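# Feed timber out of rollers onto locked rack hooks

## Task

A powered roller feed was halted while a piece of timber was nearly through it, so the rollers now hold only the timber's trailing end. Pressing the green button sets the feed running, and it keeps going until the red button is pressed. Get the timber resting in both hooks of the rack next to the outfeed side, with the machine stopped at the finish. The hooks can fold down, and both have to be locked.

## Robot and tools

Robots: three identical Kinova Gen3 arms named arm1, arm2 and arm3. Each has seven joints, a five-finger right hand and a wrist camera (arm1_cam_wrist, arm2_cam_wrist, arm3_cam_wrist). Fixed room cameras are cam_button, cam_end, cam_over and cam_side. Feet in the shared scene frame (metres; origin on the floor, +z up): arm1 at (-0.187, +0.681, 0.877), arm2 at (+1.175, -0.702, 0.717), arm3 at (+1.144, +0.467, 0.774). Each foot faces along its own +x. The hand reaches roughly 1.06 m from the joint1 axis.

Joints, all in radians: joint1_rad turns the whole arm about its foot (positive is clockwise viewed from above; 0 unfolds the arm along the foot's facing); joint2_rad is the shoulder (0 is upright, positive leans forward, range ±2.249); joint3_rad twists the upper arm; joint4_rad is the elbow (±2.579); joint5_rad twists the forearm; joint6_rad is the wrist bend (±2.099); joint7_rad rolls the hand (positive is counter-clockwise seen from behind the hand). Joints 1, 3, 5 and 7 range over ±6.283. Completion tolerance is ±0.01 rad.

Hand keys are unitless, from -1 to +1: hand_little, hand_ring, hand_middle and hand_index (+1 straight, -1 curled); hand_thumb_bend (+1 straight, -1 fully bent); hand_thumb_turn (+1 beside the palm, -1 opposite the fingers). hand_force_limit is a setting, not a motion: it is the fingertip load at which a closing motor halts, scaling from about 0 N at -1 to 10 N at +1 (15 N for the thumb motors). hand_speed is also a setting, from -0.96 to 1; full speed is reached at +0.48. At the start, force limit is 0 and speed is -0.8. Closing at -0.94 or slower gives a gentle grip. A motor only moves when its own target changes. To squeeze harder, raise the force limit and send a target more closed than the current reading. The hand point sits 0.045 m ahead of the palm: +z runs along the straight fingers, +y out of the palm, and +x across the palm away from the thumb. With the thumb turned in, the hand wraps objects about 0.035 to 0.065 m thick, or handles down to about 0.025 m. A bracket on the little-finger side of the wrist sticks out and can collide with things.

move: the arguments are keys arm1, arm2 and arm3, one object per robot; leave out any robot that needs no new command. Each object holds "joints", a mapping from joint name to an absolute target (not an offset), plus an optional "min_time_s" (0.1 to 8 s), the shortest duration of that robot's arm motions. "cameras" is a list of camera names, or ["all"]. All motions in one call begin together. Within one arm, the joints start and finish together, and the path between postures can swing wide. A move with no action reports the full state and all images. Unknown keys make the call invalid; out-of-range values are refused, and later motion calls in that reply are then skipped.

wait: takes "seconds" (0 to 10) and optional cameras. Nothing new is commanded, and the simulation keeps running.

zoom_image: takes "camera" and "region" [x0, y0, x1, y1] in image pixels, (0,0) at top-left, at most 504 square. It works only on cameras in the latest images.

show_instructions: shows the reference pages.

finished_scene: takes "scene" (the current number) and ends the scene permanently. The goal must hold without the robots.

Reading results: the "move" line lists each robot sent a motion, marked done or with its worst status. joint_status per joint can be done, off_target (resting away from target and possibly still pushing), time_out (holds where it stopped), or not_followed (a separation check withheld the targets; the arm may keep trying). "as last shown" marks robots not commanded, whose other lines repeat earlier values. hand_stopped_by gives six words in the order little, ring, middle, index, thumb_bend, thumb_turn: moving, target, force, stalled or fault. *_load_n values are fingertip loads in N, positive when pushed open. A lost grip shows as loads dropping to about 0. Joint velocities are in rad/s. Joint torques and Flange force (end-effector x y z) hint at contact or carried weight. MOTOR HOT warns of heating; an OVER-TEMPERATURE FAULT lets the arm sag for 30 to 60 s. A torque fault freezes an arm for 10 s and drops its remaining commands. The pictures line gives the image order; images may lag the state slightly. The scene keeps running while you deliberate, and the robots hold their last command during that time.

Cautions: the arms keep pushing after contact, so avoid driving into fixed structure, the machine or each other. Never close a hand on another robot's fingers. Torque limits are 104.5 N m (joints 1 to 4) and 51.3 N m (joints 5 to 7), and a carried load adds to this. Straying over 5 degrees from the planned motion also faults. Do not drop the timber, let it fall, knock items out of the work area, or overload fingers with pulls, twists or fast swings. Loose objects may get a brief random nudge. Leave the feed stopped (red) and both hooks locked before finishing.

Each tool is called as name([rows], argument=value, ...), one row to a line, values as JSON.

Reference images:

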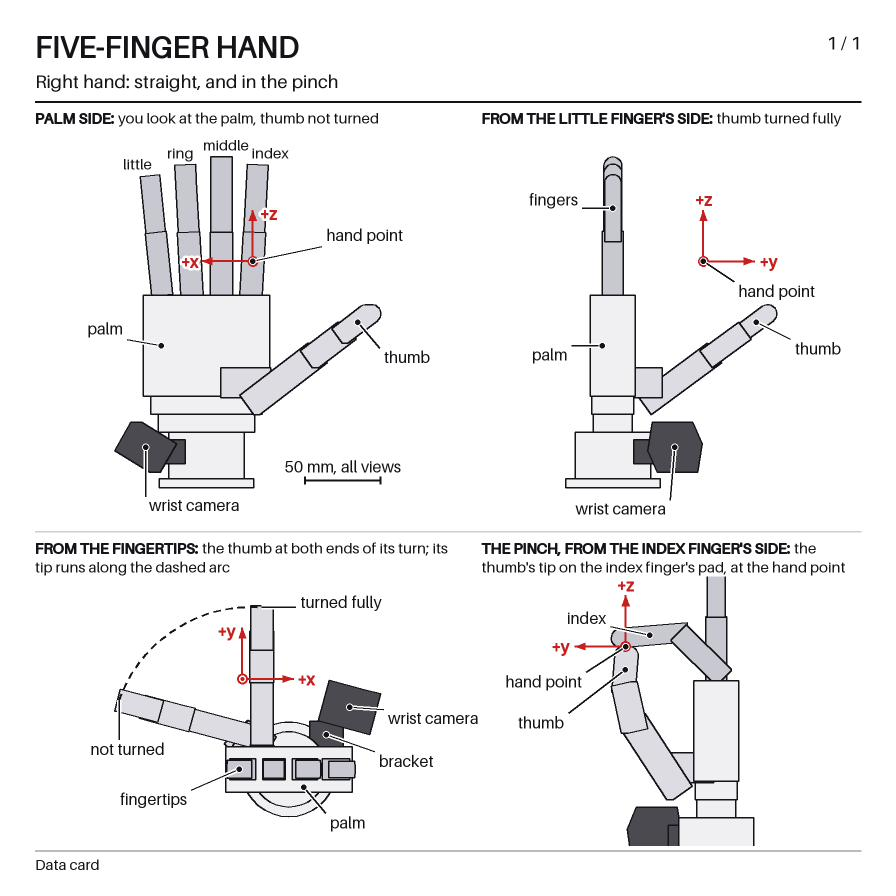

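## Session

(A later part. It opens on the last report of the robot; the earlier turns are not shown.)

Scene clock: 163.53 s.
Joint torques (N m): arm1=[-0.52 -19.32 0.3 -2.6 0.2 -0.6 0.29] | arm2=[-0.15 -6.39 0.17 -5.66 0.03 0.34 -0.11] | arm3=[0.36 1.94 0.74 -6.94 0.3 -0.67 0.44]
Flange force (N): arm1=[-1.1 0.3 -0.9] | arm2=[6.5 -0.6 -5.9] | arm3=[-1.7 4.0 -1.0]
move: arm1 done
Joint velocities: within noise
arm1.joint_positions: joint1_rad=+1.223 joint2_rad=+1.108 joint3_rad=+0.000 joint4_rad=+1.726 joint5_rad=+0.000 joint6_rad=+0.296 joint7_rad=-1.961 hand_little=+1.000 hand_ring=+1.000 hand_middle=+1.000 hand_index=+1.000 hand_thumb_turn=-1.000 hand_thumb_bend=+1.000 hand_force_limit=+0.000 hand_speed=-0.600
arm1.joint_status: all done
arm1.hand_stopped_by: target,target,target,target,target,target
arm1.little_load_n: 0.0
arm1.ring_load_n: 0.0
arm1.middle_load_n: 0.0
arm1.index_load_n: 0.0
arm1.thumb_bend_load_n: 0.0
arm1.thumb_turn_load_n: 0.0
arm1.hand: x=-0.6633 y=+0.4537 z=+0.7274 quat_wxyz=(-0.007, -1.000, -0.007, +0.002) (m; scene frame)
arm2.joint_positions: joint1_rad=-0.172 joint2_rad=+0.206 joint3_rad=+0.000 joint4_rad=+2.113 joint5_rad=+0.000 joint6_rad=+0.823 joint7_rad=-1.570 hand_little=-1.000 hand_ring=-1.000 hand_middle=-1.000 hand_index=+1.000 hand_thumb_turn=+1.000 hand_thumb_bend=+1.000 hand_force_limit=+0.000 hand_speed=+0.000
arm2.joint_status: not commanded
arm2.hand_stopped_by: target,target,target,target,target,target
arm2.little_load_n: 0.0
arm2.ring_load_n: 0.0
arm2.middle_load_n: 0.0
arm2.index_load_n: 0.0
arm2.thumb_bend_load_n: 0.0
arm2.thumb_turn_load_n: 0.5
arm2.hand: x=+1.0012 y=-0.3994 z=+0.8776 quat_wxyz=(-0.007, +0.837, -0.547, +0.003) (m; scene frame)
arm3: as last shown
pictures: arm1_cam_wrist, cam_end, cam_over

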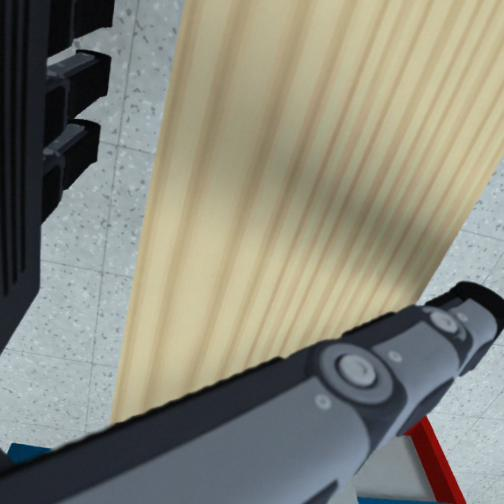

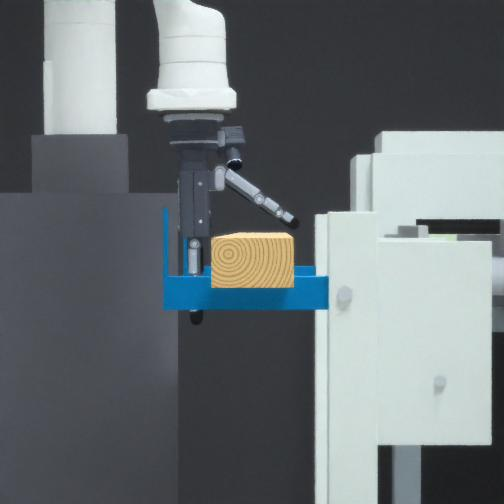

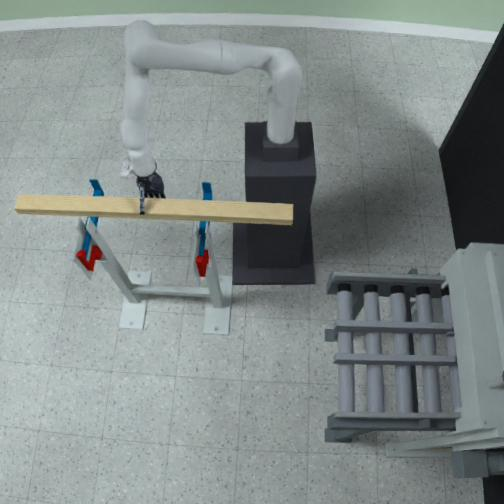

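move(arm1={"joints":{"joint1_rad":1.2247,"joint2_rad":0.899,"joint4_rad":1.7763,"joint6_rad":0.454,"joint7_rad":-1.9599},"min_time_s":2}, arm2={"joints":{"joint2_rad":0.1592,"joint4_rad":2.0628,"joint6_rad":0.9196},"min_time_s":1}, cameras=["cam_end","cam_over","cam_side","cam_button"])

zoom_image(camera="cam_end", region=[150, 190, 350, 340])

zoom_image(camera="cam_over", region=[50, 170, 250, 290])

zoom_image(camera="cam_side", region=[0, 290, 150, 390])

Scene clock: 168.13 s.
Joint torques (N m): arm1=[-0.5 -18.34 0.34 -3.67 0.19 -0.6 0.26] | arm2=[-0.13 -6.02 0.12 -6.17 0.03 0.34 -0.1] | arm3=[0.38 1.91 0.77 -6.91 0.3 -0.69 0.47]
Flange force (N): arm1=[-1.2 0.3 -1.2] | arm2=[6.8 -0.5 -5.1] | arm3=[-1.8 4.1 -1.3]
move: arm1 done; arm2 done
Joint velocities: within noise
arm1.joint_positions: joint1_rad=+1.225 joint2_rad=+0.899 joint3_rad=+0.000 joint4_rad=+1.776 joint5_rad=+0.000 joint6_rad=+0.454 joint7_rad=-1.960 hand_little=+1.000 hand_ring=+1.000 hand_middle=+1.000 hand_index=+1.000 hand_thumb_turn=-1.000 hand_thumb_bend=+1.000 hand_force_limit=+0.000 hand_speed=-0.600
arm1.joint_status: all done
arm1.hand_stopped_by: target,target,target,target,target,target
arm1.little_load_n: 0.0
arm1.ring_load_n: 0.0
arm1.middle_load_n: 0.0
arm1.index_load_n: 0.0
arm1.thumb_bend_load_n: 0.0
arm1.thumb_turn_load_n: 0.0
arm1.hand: x=-0.6632 y=+0.4557 z=+0.8204 quat_wxyz=(-0.007, -1.000, -0.007, +0.003) (m; scene frame)
arm2.joint_positions: joint1_rad=-0.172 joint2_rad=+0.159 joint3_rad=+0.000 joint4_rad=+2.063 joint5_rad=+0.000 joint6_rad=+0.920 joint7_rad=-1.570 hand_little=-1.000 hand_ring=-1.000 hand_middle=-1.000 hand_index=+1.000 hand_thumb_turn=+1.000 hand_thumb_bend=+1.000 hand_force_limit=+0.000 hand_speed=+0.000
arm2.joint_status: all done
arm2.hand_stopped_by: target,target,target,target,target,target
arm2.little_load_n: 0.0
arm2.ring_load_n: 0.0
arm2.middle_load_n: 0.0
arm2.index_load_n: 0.0
arm2.thumb_bend_load_n: 0.0
arm2.thumb_turn_load_n: 0.0
arm2.hand: x=+1.0007 y=-0.3993 z=+0.9044 quat_wxyz=(-0.007, +0.837, -0.547, +0.004) (m; scene frame)
arm3: as last shown
arm3.little_load_n: 0.5
pictures: cam_button, cam_end, cam_over, cam_side

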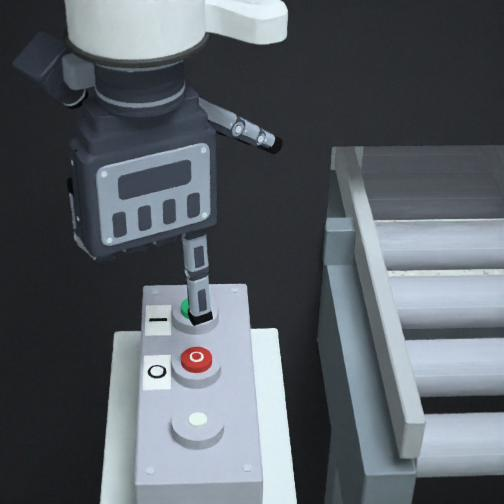

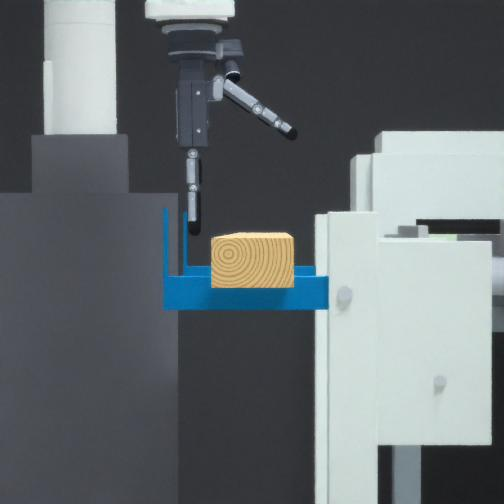

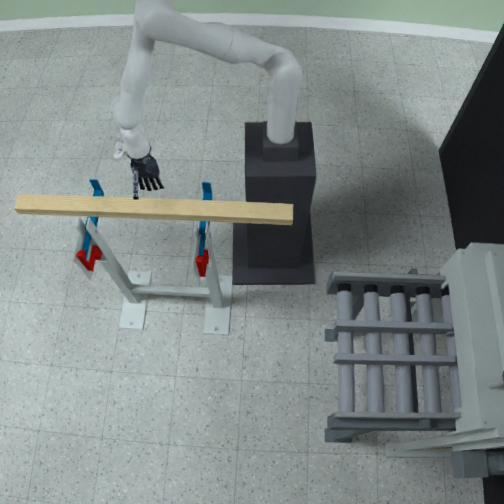

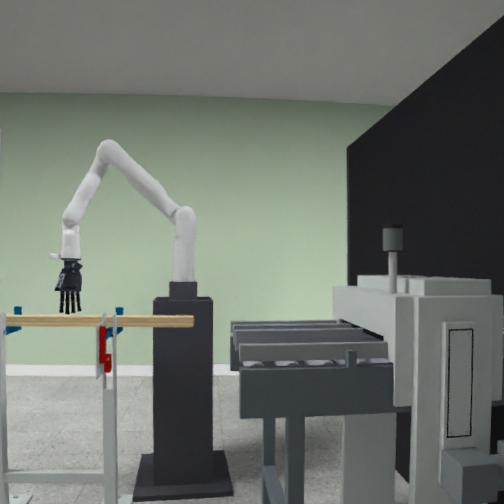

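Scaled by 2.520 from the camera's 504x504 image, which has a finer 720x720 frame.

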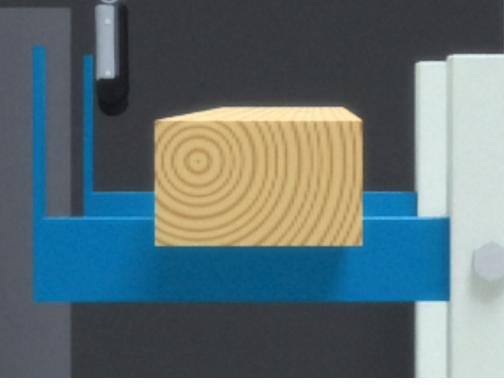

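Scaled by 2.520 from the camera's 504x504 image, which has a finer 720x720 frame.

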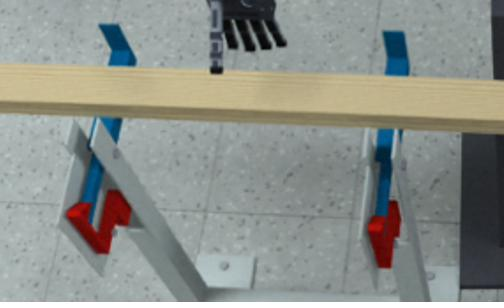

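Scaled by 3.360 from the camera's 504x504 image, which has a finer 720x720 frame.

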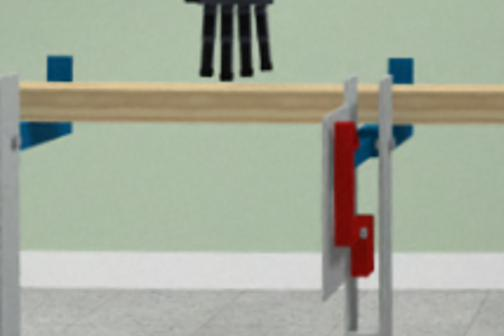

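finished_scene(scene=2)

The scene is finished: the task was done.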